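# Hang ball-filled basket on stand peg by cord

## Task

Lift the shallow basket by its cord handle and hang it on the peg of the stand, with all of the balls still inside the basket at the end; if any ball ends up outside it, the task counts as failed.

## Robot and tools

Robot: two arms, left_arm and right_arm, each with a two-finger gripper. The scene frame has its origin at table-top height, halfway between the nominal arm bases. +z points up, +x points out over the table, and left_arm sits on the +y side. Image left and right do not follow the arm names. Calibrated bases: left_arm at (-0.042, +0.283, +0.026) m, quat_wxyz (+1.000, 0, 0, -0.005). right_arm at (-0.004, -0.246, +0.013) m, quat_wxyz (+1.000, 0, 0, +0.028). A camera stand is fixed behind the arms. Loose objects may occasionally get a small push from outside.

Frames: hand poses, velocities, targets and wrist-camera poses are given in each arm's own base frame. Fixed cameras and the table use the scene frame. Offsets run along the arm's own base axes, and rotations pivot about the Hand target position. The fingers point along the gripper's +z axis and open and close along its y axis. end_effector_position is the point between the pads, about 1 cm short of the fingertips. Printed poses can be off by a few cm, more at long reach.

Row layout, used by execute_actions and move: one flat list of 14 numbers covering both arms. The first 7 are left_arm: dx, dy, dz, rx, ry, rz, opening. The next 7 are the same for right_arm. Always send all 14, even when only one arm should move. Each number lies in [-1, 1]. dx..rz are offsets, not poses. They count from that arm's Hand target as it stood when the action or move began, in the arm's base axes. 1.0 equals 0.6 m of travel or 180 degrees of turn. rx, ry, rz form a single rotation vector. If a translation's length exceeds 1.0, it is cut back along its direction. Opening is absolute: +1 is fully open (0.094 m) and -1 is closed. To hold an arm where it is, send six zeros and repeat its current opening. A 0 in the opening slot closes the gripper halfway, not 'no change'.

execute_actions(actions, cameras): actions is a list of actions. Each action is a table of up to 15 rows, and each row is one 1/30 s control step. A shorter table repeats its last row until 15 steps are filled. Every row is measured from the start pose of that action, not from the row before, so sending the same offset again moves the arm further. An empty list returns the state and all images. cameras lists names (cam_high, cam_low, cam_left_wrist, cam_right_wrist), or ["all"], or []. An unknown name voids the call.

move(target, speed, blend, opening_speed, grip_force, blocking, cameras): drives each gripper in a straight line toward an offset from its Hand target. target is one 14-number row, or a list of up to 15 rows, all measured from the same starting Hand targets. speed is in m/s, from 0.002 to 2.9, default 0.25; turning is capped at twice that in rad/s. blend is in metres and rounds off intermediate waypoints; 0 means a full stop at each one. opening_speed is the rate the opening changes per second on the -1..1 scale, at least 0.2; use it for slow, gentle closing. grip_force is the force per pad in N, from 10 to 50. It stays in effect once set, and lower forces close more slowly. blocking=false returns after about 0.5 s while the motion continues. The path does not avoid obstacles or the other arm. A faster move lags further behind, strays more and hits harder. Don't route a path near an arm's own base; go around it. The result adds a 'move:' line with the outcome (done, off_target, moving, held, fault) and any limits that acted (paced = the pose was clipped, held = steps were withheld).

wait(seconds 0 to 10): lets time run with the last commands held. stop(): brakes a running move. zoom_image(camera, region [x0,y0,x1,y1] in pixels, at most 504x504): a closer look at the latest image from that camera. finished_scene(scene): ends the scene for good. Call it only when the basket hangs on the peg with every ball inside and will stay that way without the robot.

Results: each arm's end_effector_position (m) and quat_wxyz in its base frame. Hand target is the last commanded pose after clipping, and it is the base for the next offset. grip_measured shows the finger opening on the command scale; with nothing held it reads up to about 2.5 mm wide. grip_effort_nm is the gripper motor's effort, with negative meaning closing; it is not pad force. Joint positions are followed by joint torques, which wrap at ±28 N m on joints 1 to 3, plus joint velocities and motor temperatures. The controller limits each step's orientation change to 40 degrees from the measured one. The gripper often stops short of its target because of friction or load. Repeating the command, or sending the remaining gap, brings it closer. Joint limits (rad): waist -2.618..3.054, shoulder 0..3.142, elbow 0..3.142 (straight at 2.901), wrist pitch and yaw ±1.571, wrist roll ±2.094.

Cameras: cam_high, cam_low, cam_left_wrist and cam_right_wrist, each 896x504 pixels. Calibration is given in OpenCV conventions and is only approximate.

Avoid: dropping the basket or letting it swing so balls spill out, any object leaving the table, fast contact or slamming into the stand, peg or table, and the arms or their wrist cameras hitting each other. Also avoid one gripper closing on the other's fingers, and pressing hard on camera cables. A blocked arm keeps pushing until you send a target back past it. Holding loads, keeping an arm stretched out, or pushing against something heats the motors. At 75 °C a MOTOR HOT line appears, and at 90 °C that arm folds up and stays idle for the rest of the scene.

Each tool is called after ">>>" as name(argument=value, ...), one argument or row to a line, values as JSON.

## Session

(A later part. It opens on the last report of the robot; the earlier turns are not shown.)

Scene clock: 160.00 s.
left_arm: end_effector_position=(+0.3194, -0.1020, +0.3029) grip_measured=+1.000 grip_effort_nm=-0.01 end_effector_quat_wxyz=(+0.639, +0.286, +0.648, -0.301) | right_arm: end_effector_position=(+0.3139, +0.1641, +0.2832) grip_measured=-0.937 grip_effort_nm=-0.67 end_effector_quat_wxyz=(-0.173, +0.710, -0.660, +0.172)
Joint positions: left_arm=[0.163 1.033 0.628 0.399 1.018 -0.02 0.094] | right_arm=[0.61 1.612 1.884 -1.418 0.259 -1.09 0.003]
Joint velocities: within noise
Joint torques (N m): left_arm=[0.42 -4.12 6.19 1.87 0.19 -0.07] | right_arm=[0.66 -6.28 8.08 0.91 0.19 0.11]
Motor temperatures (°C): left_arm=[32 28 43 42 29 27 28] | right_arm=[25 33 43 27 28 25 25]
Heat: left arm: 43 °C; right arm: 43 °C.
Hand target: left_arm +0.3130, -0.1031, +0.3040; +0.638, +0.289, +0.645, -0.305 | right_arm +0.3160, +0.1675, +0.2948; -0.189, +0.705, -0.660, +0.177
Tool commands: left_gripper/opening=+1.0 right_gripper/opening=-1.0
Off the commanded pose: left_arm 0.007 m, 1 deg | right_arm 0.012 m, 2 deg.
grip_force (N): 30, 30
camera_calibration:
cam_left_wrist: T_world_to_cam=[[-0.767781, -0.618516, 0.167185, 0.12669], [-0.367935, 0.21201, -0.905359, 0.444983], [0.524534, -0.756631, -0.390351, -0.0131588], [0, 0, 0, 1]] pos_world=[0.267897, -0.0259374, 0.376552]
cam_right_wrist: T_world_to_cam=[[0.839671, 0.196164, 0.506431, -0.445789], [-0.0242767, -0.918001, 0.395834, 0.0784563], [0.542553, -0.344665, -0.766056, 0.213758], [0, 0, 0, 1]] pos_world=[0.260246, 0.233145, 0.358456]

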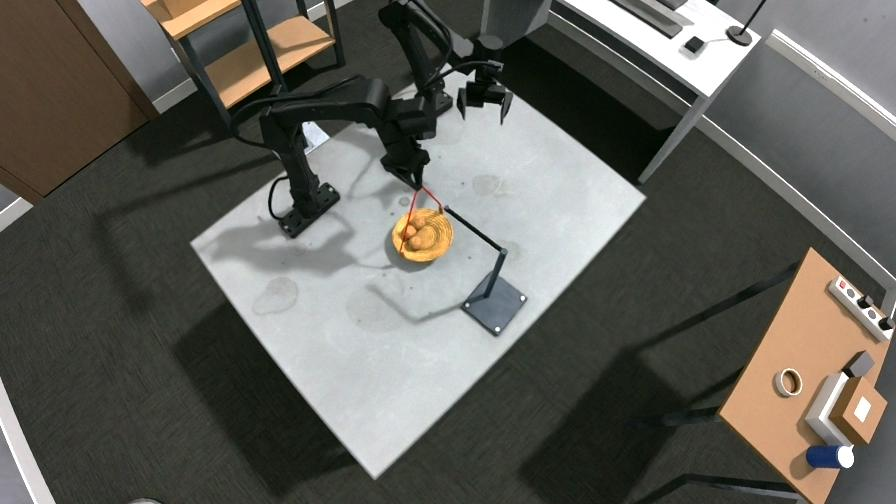

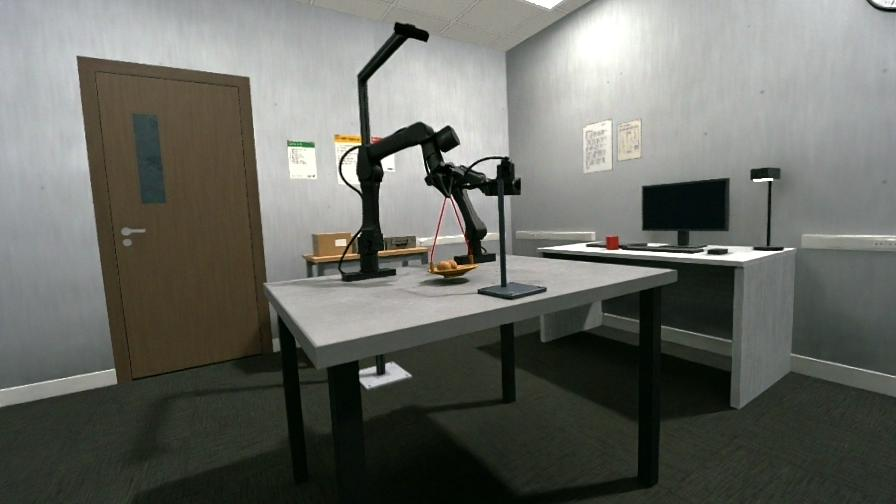

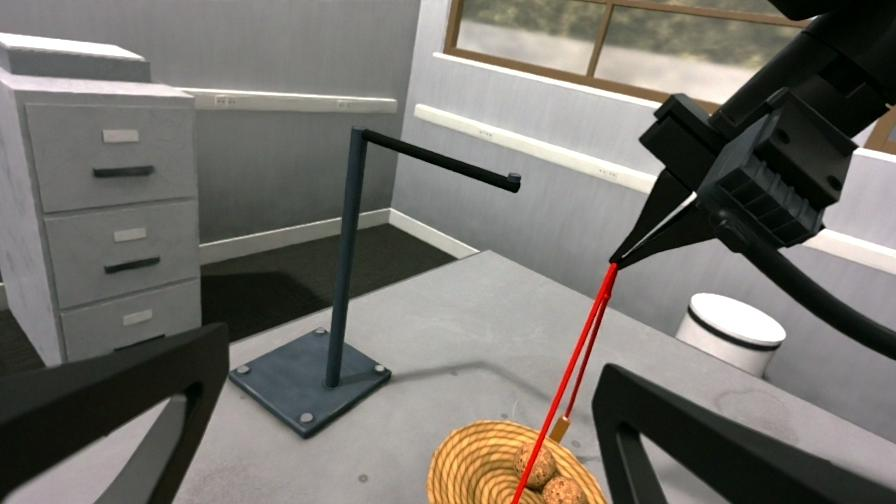

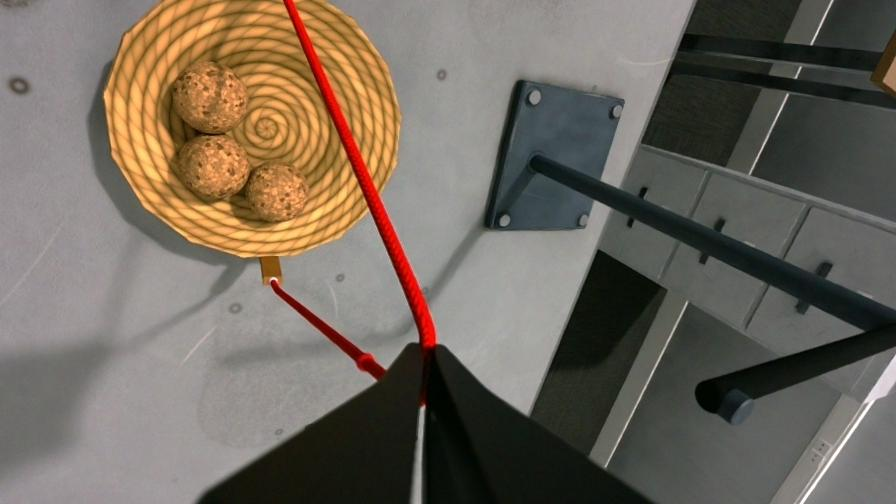

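>>> move(
  target=[0,0,0,0,0,0,1,0.0283,-0.0125,0.0867,0.0029,-0.0443,0,-1],
  cameras=["all"],
  speed=0.04,
)

>>> zoom_image(
  camera="cam_low",
  region=[390, 150, 540, 300],
)

>>> zoom_image(
  camera="cam_high",
  region=[360, 160, 540, 340],
)

Scene clock: 174.27 s.
left_arm: end_effector_position=(+0.3194, -0.1020, +0.3029) grip_measured=+1.000 grip_effort_nm=-0.01 end_effector_quat_wxyz=(+0.639, +0.286, +0.648, -0.301) | right_arm: end_effector_position=(+0.3287, +0.1633, +0.3346) grip_measured=-0.937 grip_effort_nm=-0.67 end_effector_quat_wxyz=(-0.224, +0.700, -0.645, +0.211)
Joint positions: left_arm=[0.163 1.033 0.628 0.399 1.018 -0.02 0.094] | right_arm=[0.606 1.643 2.082 -1.453 0.304 -1.134 0.003]
Joint torques (N m): left_arm=[0.35 -4.15 6.23 1.85 0.19 -0.08] | right_arm=[-0.55 -6.27 7.62 1.13 0.3 0.03]
Heat: left arm: 44 °C; right arm: 44 °C.
Hand target: left_arm +0.3130, -0.1031, +0.3040; +0.638, +0.289, +0.645, -0.305 | right_arm +0.3329, +0.1601, +0.3468; -0.238, +0.690, -0.646, +0.222
Off the commanded pose: left_arm 0.007 m, 1 deg | right_arm 0.013 m, 2 deg.
grip_force (N): 30, 30
move: off_target (right_arm)
camera_calibration:
cam_left_wrist: T_world_to_cam=[[-0.767781, -0.618516, 0.167185, 0.12669], [-0.367935, 0.21201, -0.905359, 0.444983], [0.524534, -0.756631, -0.390351, -0.0131588], [0, 0, 0, 1]] pos_world=[0.267897, -0.0259374, 0.376552]
cam_right_wrist: T_world_to_cam=[[0.762971, 0.19497, 0.61633, -0.495475], [-0.063641, -0.926145, 0.371759, 0.0801249], [0.643293, -0.322865, -0.694213, 0.18408], [0, 0, 0, 1]] pos_world=[0.264715, 0.230243, 0.40338]

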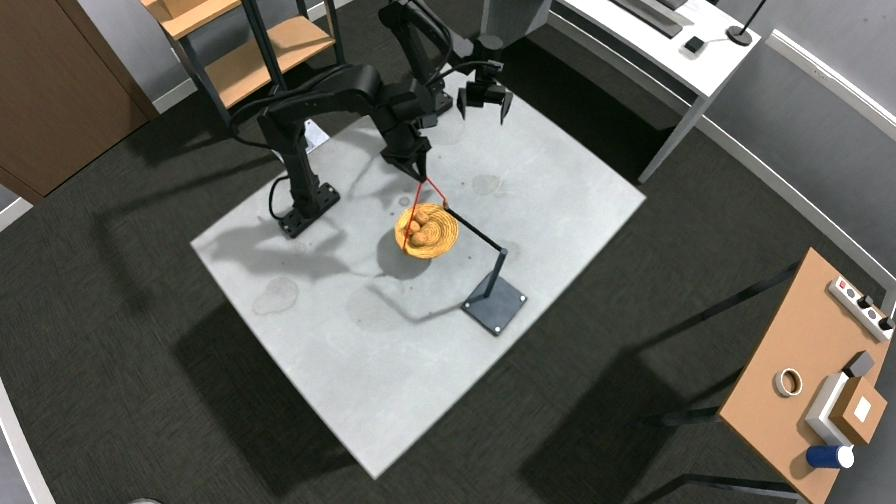

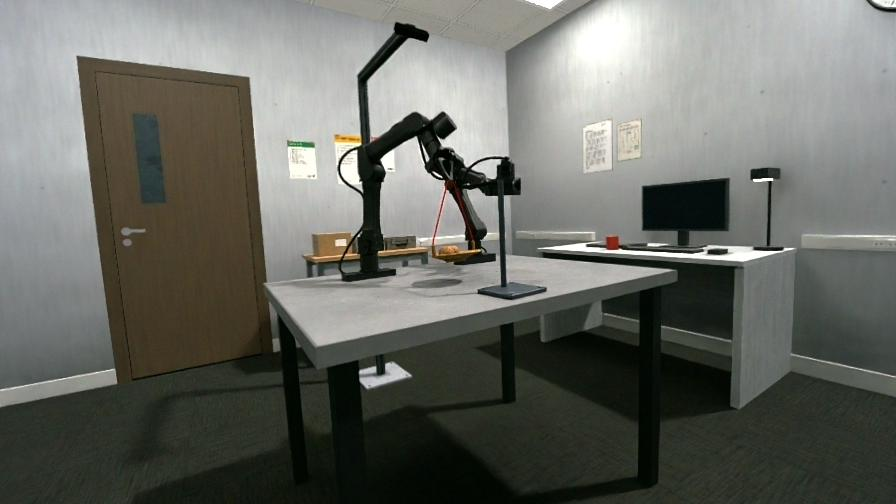

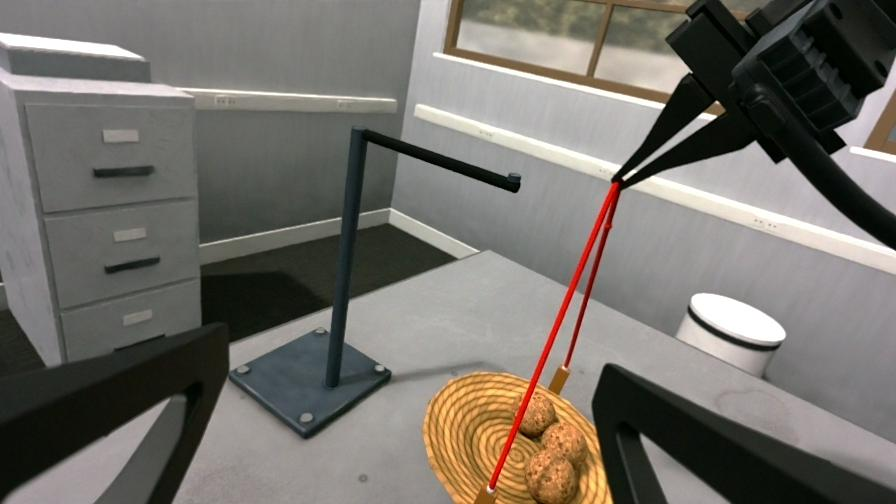

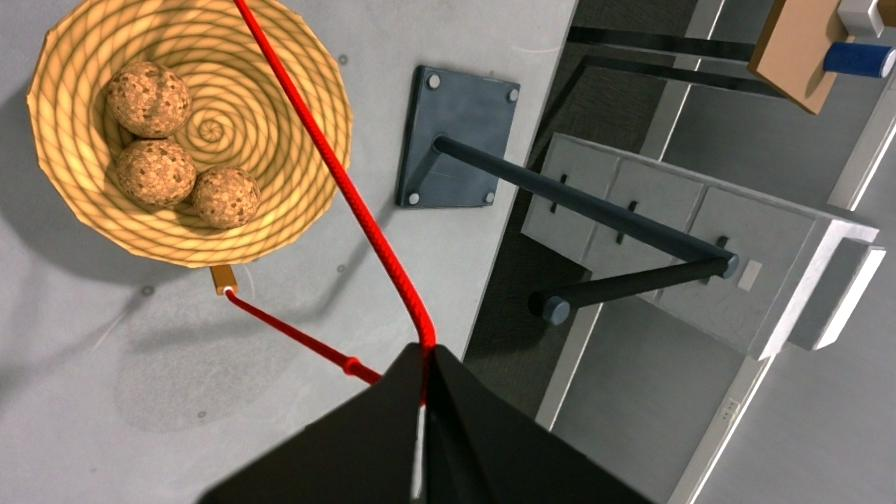

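Scaled by 3.360 from the camera's 896x504 image, which has a finer 1280x720 frame.

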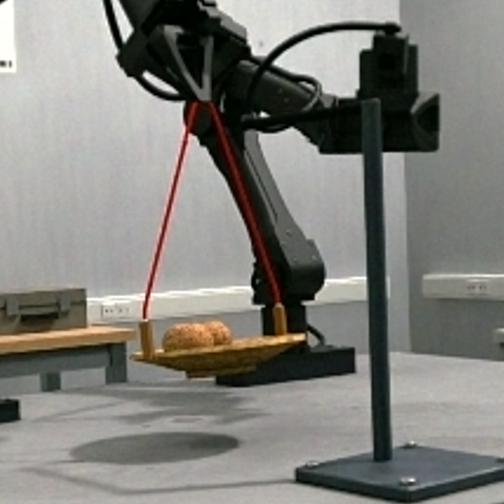

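Scaled by 2.800 from the camera's 896x504 image, which has a finer 1280x720 frame.

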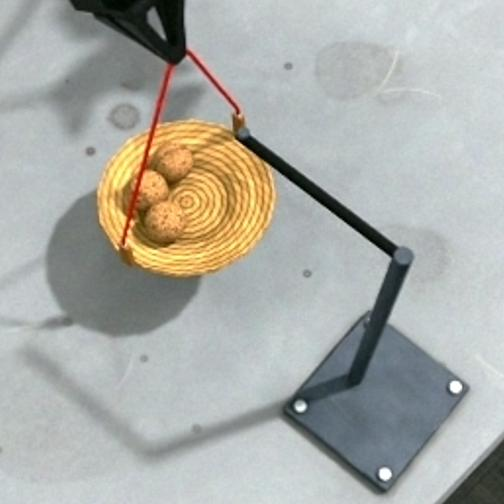

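>>> zoom_image(
  camera="cam_right_wrist",
  region=[380, 240, 580, 420],
)

>>> zoom_image(
  camera="cam_left_wrist",
  region=[440, 90, 660, 290],
)

Scaled by 2.520 from the camera's 896x504 image, which has a finer 1280x720 frame.

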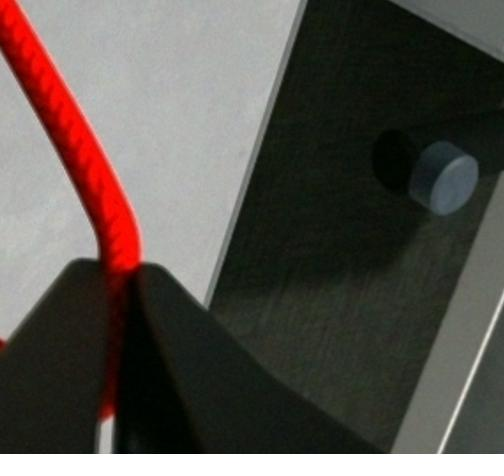

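Scaled by 2.291 from the camera's 896x504 image, which has a finer 1280x720 frame.

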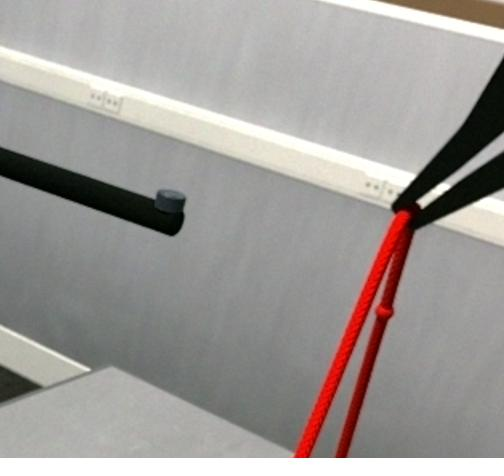

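>>> move(
  target=[0,0,0,0,0,0,1,0.0768,-0.0102,0.002,0,0,0,-1],
  cameras=["all"],
  speed=0.04,
)

>>> zoom_image(
  camera="cam_left_wrist",
  region=[440, 90, 660, 290],
)

>>> zoom_image(
  camera="cam_high",
  region=[400, 150, 520, 270],
)

Scene clock: 182.00 s.
left_arm: end_effector_position=(+0.3194, -0.1020, +0.3029) grip_measured=+1.000 grip_effort_nm=-0.01 end_effector_quat_wxyz=(+0.639, +0.286, +0.648, -0.301) | right_arm: end_effector_position=(+0.3767, +0.1539, +0.3366) grip_measured=-0.937 grip_effort_nm=-0.67 end_effector_quat_wxyz=(-0.221, +0.696, -0.647, +0.219)
Joint positions: left_arm=[0.163 1.033 0.628 0.399 1.018 -0.02 0.094] | right_arm=[0.503 1.797 2.269 -1.461 0.267 -1.221 0.003]
Joint torques (N m): left_arm=[0.36 -4.16 6.11 1.83 0.2 -0.07] | right_arm=[-0.47 -7.75 7.54 1.17 0.04 0.01]
Heat: left arm: 44 °C; right arm: 44 °C.
Hand target: left_arm +0.3130, -0.1031, +0.3040; +0.638, +0.289, +0.645, -0.305 | right_arm +0.3791, +0.1539, +0.3479; -0.238, +0.690, -0.646, +0.223
Off the commanded pose: left_arm 0.007 m, 1 deg | right_arm 0.012 m, 2 deg.
grip_force (N): 30, 30
move: off_target (right_arm)
camera_calibration:
cam_left_wrist: T_world_to_cam=[[-0.767781, -0.618516, 0.167185, 0.12669], [-0.367935, 0.21201, -0.905359, 0.444983], [0.524534, -0.756631, -0.390351, -0.0131588], [0, 0, 0, 1]] pos_world=[0.267897, -0.0259374, 0.376552]
cam_right_wrist: T_world_to_cam=[[0.760584, 0.192831, 0.619942, -0.53143], [-0.0784784, -0.920566, 0.382622, 0.0748568], [0.644479, -0.339668, -0.685034, 0.150608], [0, 0, 0, 1]] pos_world=[0.313008, 0.222544, 0.403986]

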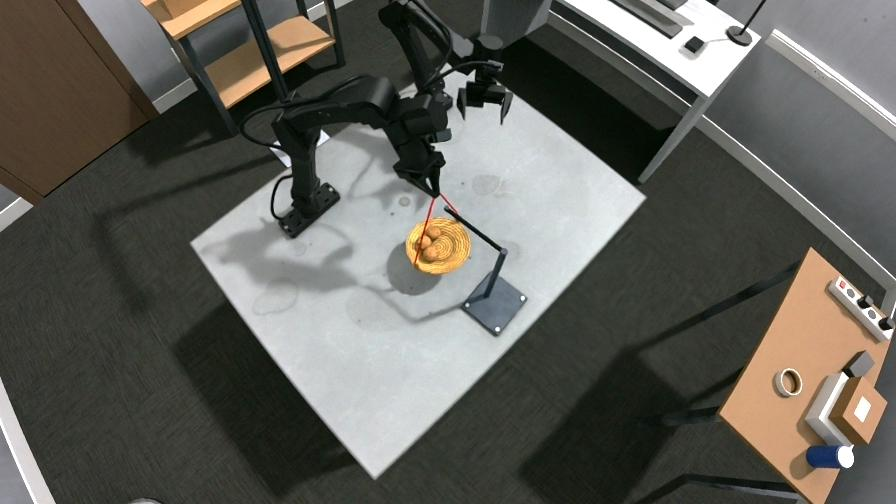

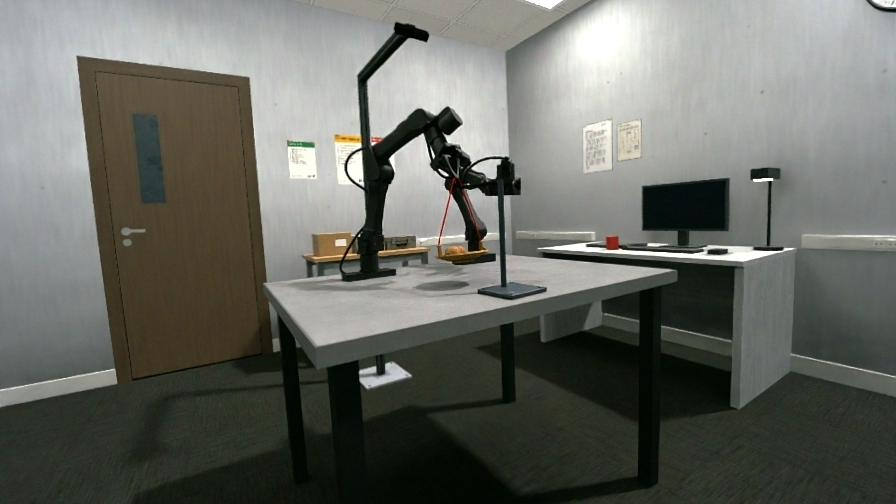

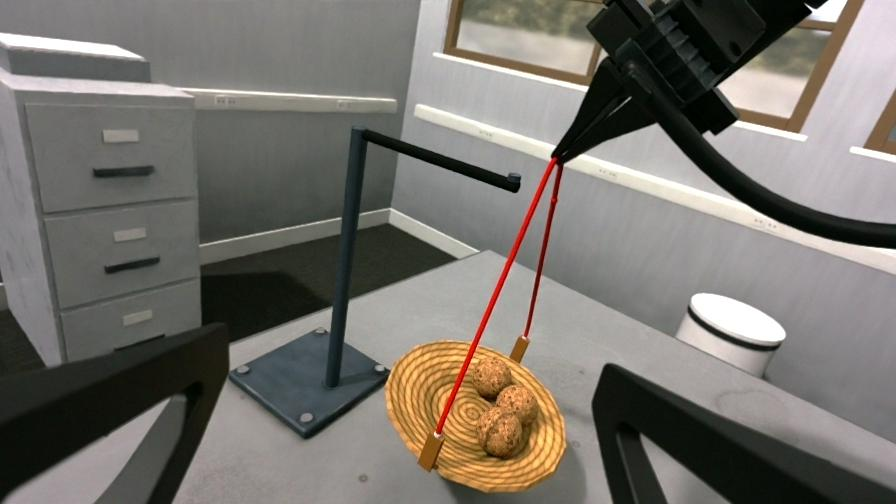

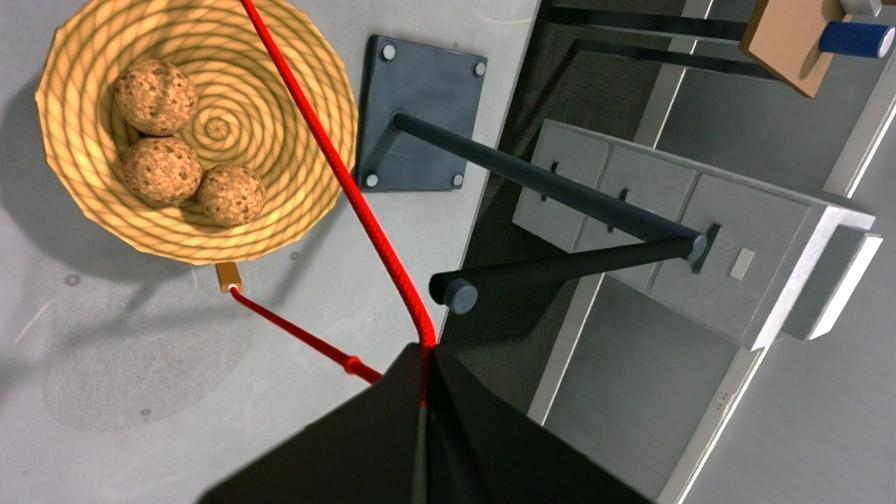

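Scaled by 2.291 from the camera's 896x504 image, which has a finer 1280x720 frame.

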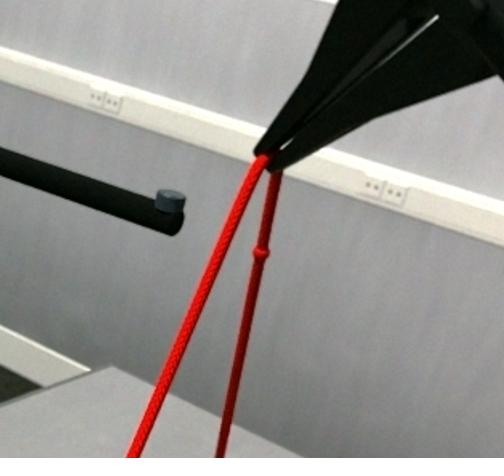

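Scaled by 4.200 from the camera's 896x504 image, which has a finer 1280x720 frame.

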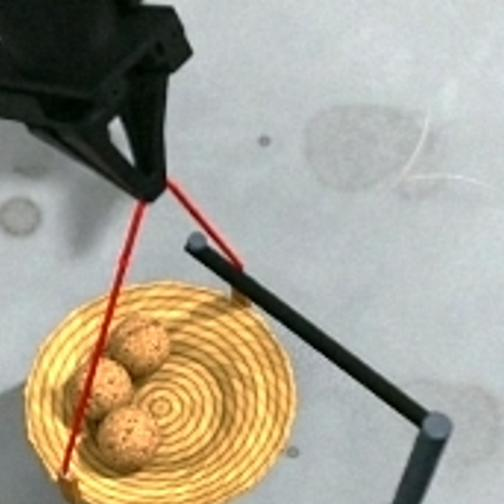

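>>> move(
  target=[0,0,0,0,0,0,1,0.0837,0.0058,0.002,0,0,0,-1],
  cameras=["all"],
  speed=0.03,
)

>>> zoom_image(
  camera="cam_left_wrist",
  region=[400, 80, 620, 280],
)

>>> zoom_image(
  camera="cam_high",
  region=[400, 150, 520, 270],
)

>>> zoom_image(
  camera="cam_low",
  region=[400, 150, 540, 300],
)

Scene clock: 189.07 s.
left_arm: end_effector_position=(+0.3194, -0.1020, +0.3029) grip_measured=+1.000 grip_effort_nm=-0.01 end_effector_quat_wxyz=(+0.639, +0.286, +0.648, -0.301) | right_arm: end_effector_position=(+0.4274, +0.1580, +0.3397) grip_measured=-0.937 grip_effort_nm=-0.67 end_effector_quat_wxyz=(-0.229, +0.694, -0.645, +0.223)
Joint positions: left_arm=[0.163 1.033 0.628 0.399 1.018 -0.02 0.094] | right_arm=[0.444 2.083 2.709 -1.585 0.235 -1.274 0.003]
Joint torques (N m): left_arm=[0.39 -4.19 6.17 1.86 0.2 -0.08] | right_arm=[-0.49 -9.68 6.78 1.2 0.01 -0.01]
Heat: left arm: 44 °C; right arm: 43 °C.
Hand target: left_arm +0.3130, -0.1031, +0.3040; +0.638, +0.289, +0.645, -0.305 | right_arm +0.4293, +0.1575, +0.3492; -0.238, +0.691, -0.646, +0.222
Off the commanded pose: left_arm 0.007 m, 1 deg | right_arm 0.010 m, 1 deg.
joint read past its limit (right arm) — joint 4 (wrist pitch), lower limit.
joint sent to its limit (right arm) — joint 4 (wrist pitch), lower limit. The joint targets still meet the commanded pose.
grip_force (N): 30, 30
move: done
camera_calibration:
cam_left_wrist: T_world_to_cam=[[-0.767781, -0.618516, 0.167185, 0.12669], [-0.367935, 0.21201, -0.905359, 0.444983], [0.524534, -0.756631, -0.390351, -0.0131588], [0, 0, 0, 1]] pos_world=[0.267897, -0.0259374, 0.376552]
cam_right_wrist: T_world_to_cam=[[0.7503, 0.190287, 0.63312, -0.572418], [-0.0827461, -0.923118, 0.375509, 0.0859826], [0.655899, -0.334132, -0.676869, 0.112968], [0, 0, 0, 1]] pos_world=[0.362504, 0.226042, 0.406587]

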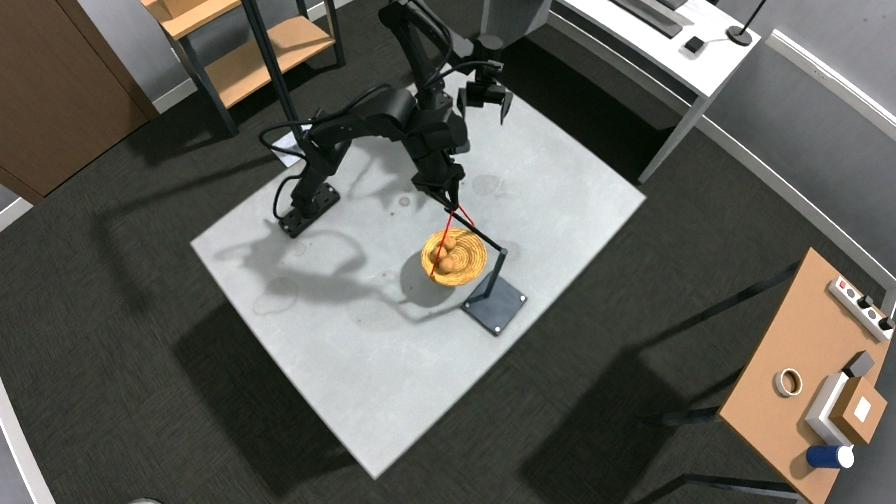

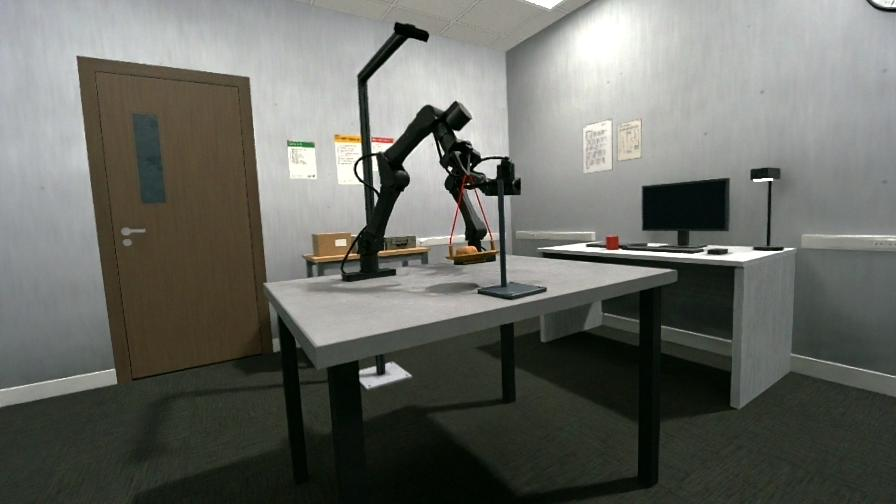

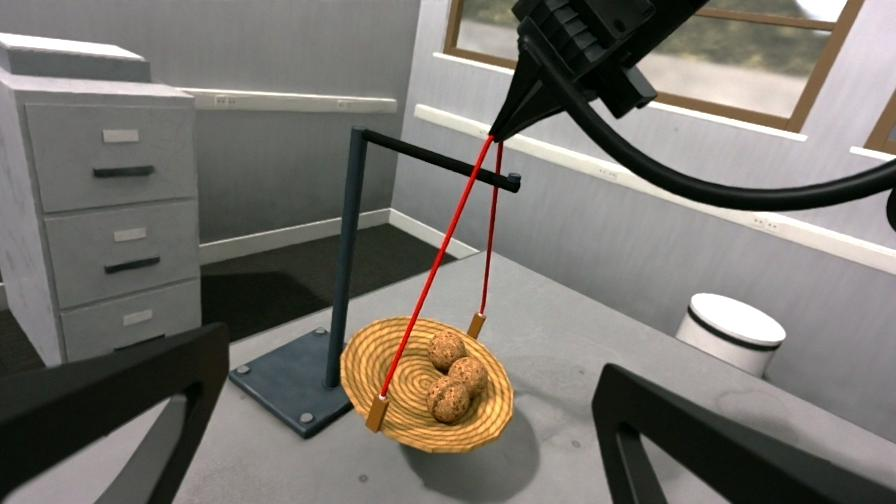

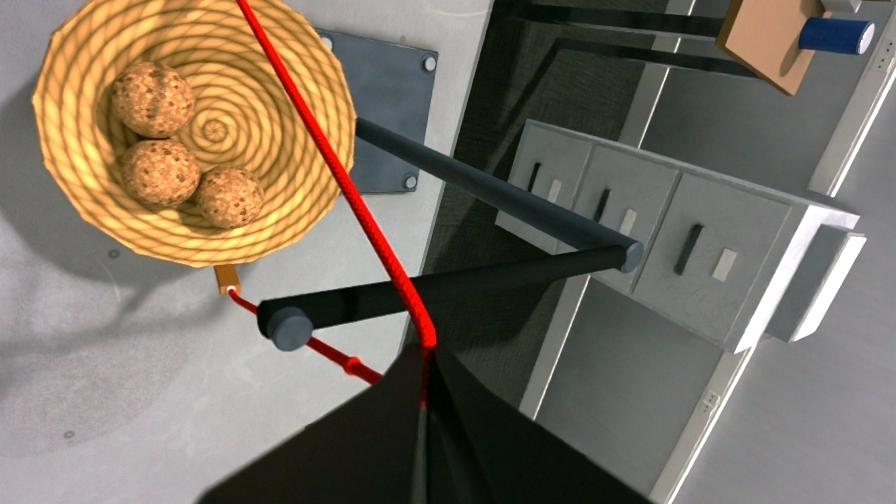

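Scaled by 2.291 from the camera's 896x504 image, which has a finer 1280x720 frame.

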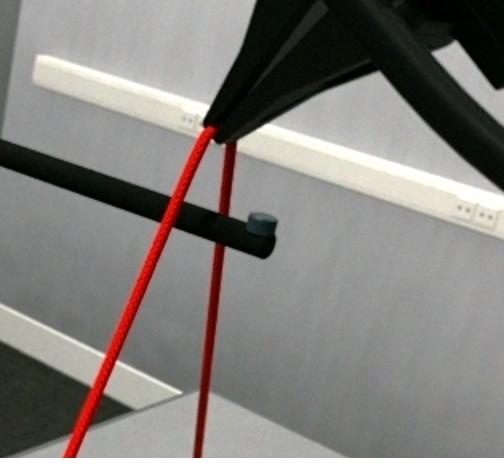

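Scaled by 4.200 from the camera's 896x504 image, which has a finer 1280x720 frame.

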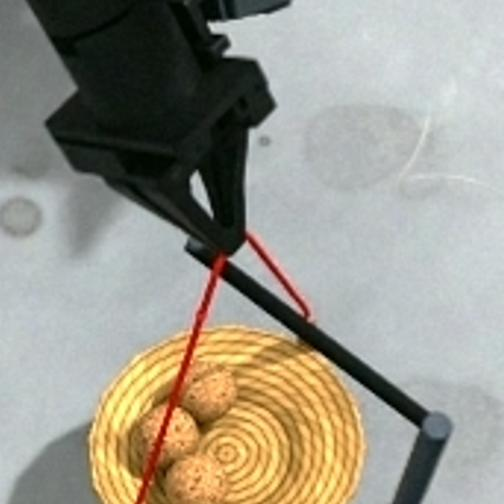

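Scaled by 3.360 from the camera's 896x504 image, which has a finer 1280x720 frame.

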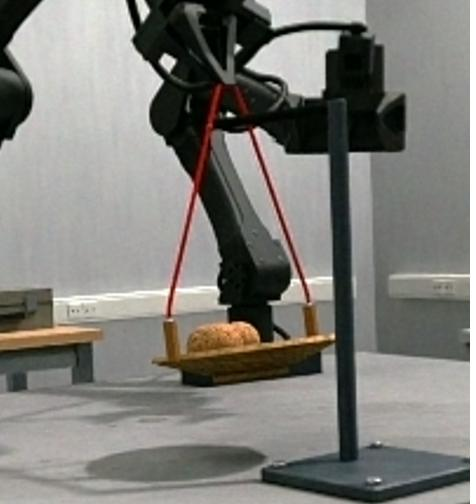

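>>> move(
  target=[0,0,0,0,0,0,1,0,0.0065,-0.019,0,0,0,-1],
  cameras=["cam_high", "cam_left_wrist", "cam_right_wrist"],
  speed=0.02,
)

>>> zoom_image(
  camera="cam_left_wrist",
  region=[440, 100, 560, 210],
)

>>> zoom_image(
  camera="cam_right_wrist",
  region=[230, 240, 530, 440],
)

>>> zoom_image(
  camera="cam_high",
  region=[430, 180, 520, 270],
)

Scene clock: 198.20 s.
left_arm: end_effector_position=(+0.3194, -0.1020, +0.3029) grip_measured=+1.000 grip_effort_nm=-0.01 end_effector_quat_wxyz=(+0.639, +0.286, +0.648, -0.301) | right_arm: end_effector_position=(+0.4301, +0.1594, +0.3170) grip_measured=-0.937 grip_effort_nm=-0.67 end_effector_quat_wxyz=(-0.203, +0.702, -0.649, +0.212)
Joint positions: left_arm=[0.163 1.033 0.628 0.399 1.018 -0.02 0.094] | right_arm=[0.444 2.076 2.61 -1.552 0.234 -1.273 0.003]
Joint torques (N m): left_arm=[0.4 -4.16 6.22 1.85 0.19 -0.06] | right_arm=[0.29 -13.96 4.1 1.45 0.08 0.1]
Heat: left arm: 44 °C; right arm: 43 °C.
Hand target: left_arm +0.3130, -0.1031, +0.3040; +0.638, +0.289, +0.645, -0.305 | right_arm +0.4293, +0.1613, +0.3378; -0.238, +0.690, -0.646, +0.223
Off the commanded pose: left_arm 0.007 m, 1 deg | right_arm 0.021 m, 4 deg.
grip_force (N): 30, 30
move: off_target (right_arm)
camera_calibration:
cam_left_wrist: T_world_to_cam=[[-0.767781, -0.618516, 0.167185, 0.12669], [-0.367935, 0.21201, -0.905359, 0.444983], [0.524534, -0.756631, -0.390351, -0.0131588], [0, 0, 0, 1]] pos_world=[0.267897, -0.0259374, 0.376552]
cam_right_wrist: T_world_to_cam=[[0.782944, 0.204533, 0.587508, -0.562245], [-0.0624632, -0.913786, 0.401364, 0.0776778], [0.618949, -0.350943, -0.702667, 0.123013], [0, 0, 0, 1]] pos_world=[0.368919, 0.229149, 0.385584]
Images, in order (width x height): cam_high 896x504, cam_left_wrist 896x504, cam_right_wrist 896x504.

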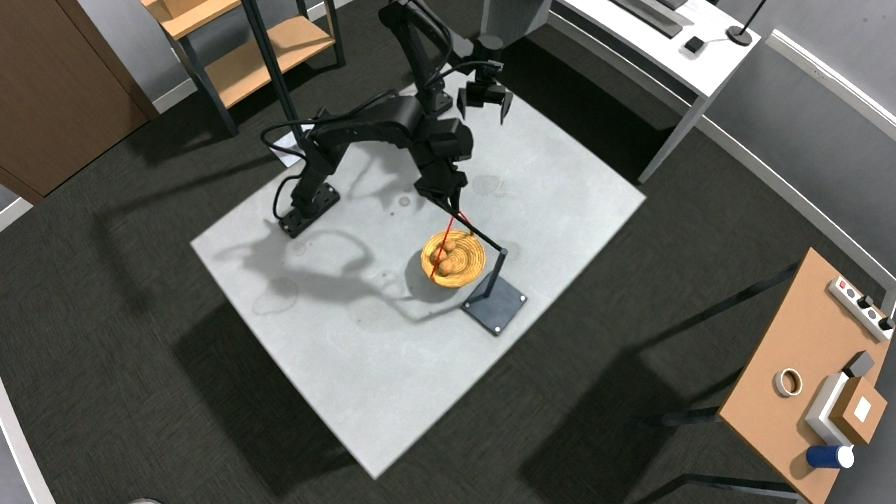

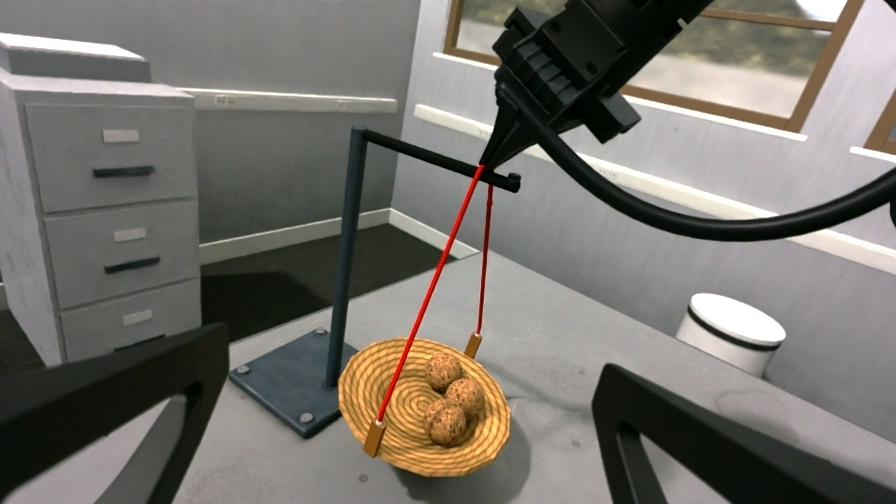

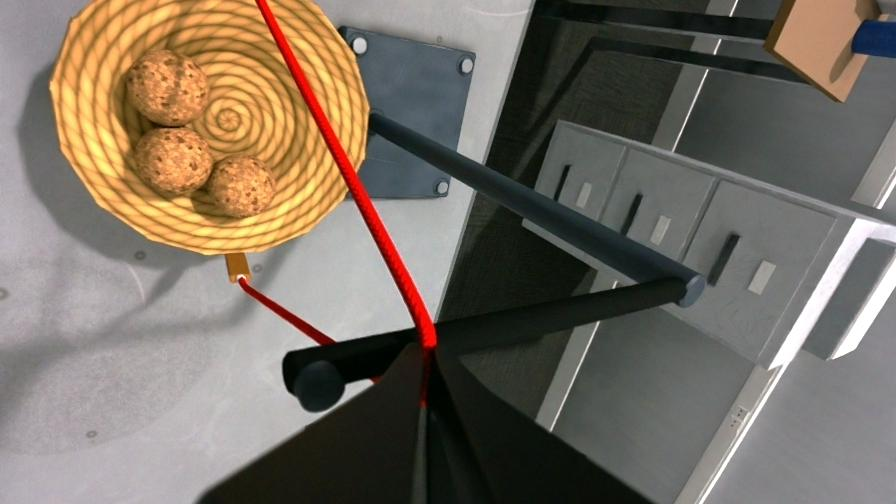

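Scaled by 4.200 from the camera's 896x504 image, which has a finer 1280x720 frame.

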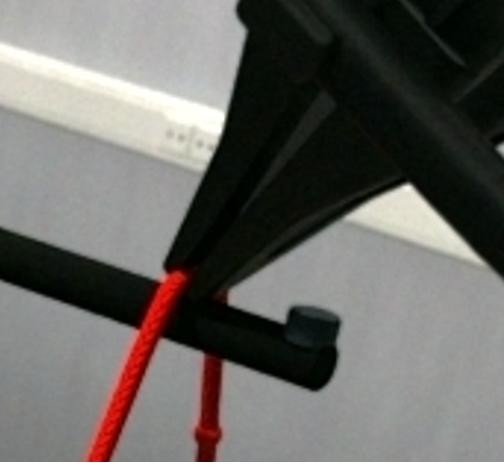

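Scaled by 1.680 from the camera's 896x504 image, which has a finer 1280x720 frame.

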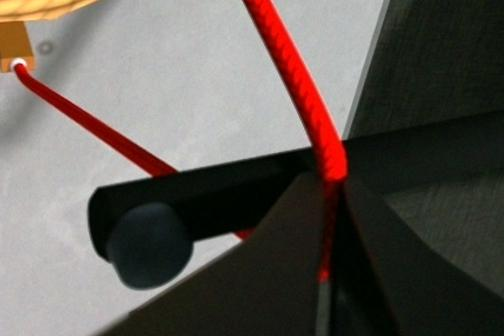

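Scaled by 5.600 from the camera's 896x504 image, which has a finer 1280x720 frame.

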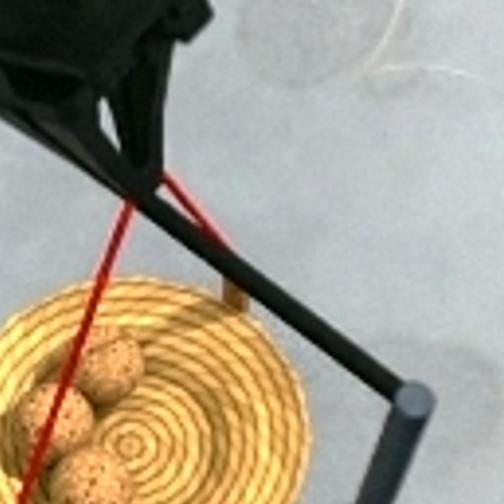

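>>> move(
  target=[0,0,0,0,0,0,1,0,0,0,0,0,0,-0.86],
  cameras=["cam_high", "cam_left_wrist", "cam_right_wrist"],
  speed=0.02,
  opening_speed=0.2,
)

>>> zoom_image(
  camera="cam_left_wrist",
  region=[440, 100, 560, 210],
)

>>> zoom_image(
  camera="cam_right_wrist",
  region=[230, 240, 530, 440],
)

Scene clock: 203.30 s.
left_arm: end_effector_position=(+0.3194, -0.1020, +0.3029) grip_measured=+1.000 grip_effort_nm=-0.01 end_effector_quat_wxyz=(+0.639, +0.286, +0.648, -0.301) | right_arm: end_effector_position=(+0.4332, +0.1609, +0.3233) grip_measured=-0.862 grip_effort_nm=0.07 end_effector_quat_wxyz=(-0.217, +0.698, -0.647, +0.217)
Joint positions: left_arm=[0.163 1.033 0.628 0.399 1.018 -0.02 0.094] | right_arm=[0.444 2.068 2.61 -1.529 0.234 -1.273 0.007]
Joint torques (N m): left_arm=[0.38 -4.16 6.15 1.88 0.18 -0.07] | right_arm=[0.25 -13.3 3.93 1.31 0.08 0.11]
Heat: left arm: 44 °C; right arm: 42 °C.
Hand target: left_arm +0.3130, -0.1031, +0.3040; +0.638, +0.289, +0.645, -0.305 | right_arm +0.4293, +0.1613, +0.3380; -0.238, +0.690, -0.646, +0.223
Off the commanded pose: left_arm 0.007 m, 1 deg | right_arm 0.015 m, 3 deg.
grip_force (N): 30, 30
move: off_target (right_arm)
camera_calibration:
cam_left_wrist: T_world_to_cam=[[-0.767781, -0.618516, 0.167185, 0.12669], [-0.367935, 0.21201, -0.905359, 0.444983], [0.524534, -0.756631, -0.390351, -0.0131588], [0, 0, 0, 1]] pos_world=[0.267897, -0.0259374, 0.376552]
cam_right_wrist: T_world_to_cam=[[0.766237, 0.196485, 0.611779, -0.567993], [-0.0735448, -0.919026, 0.387277, 0.0869033], [0.638335, -0.341739, -0.689741, 0.112005], [0, 0, 0, 1]] pos_world=[0.370111, 0.229745, 0.391085]
Images, in order (width x height): cam_high 896x504, cam_left_wrist 896x504, cam_right_wrist 896x504.

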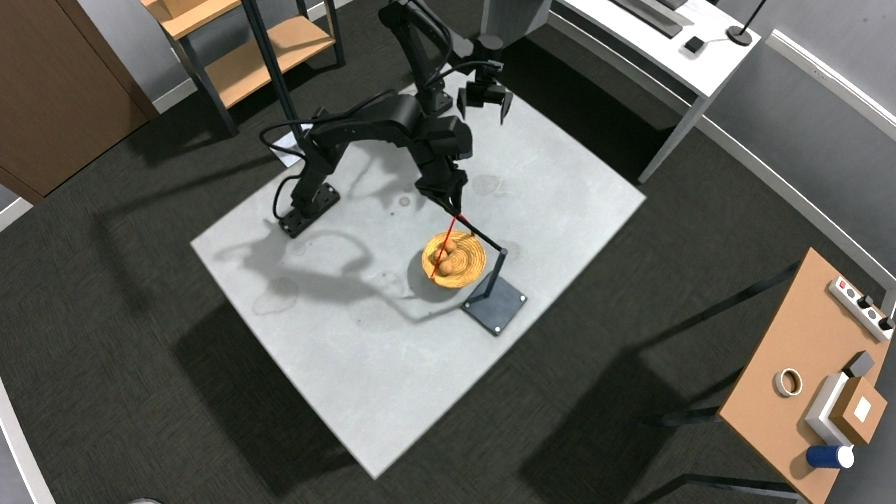

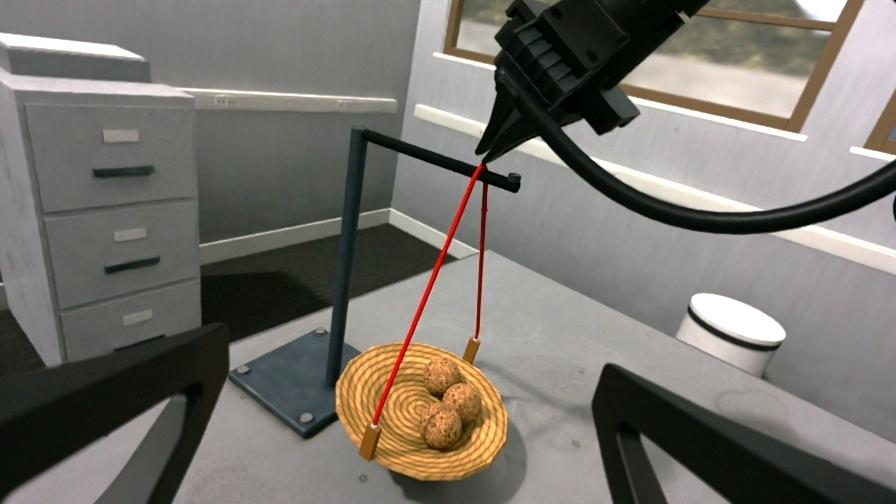

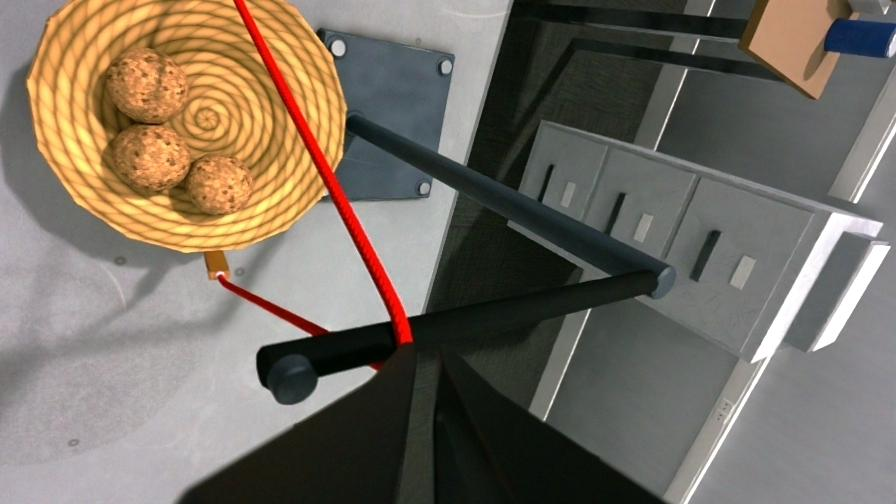

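Scaled by 4.200 from the camera's 896x504 image, which has a finer 1280x720 frame.

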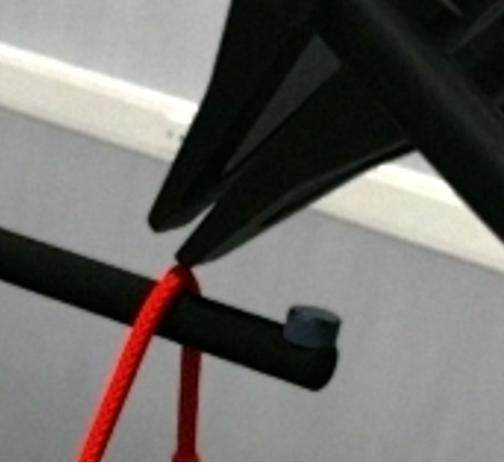

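Scaled by 1.680 from the camera's 896x504 image, which has a finer 1280x720 frame.

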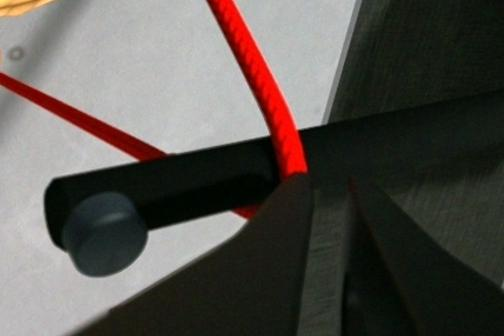

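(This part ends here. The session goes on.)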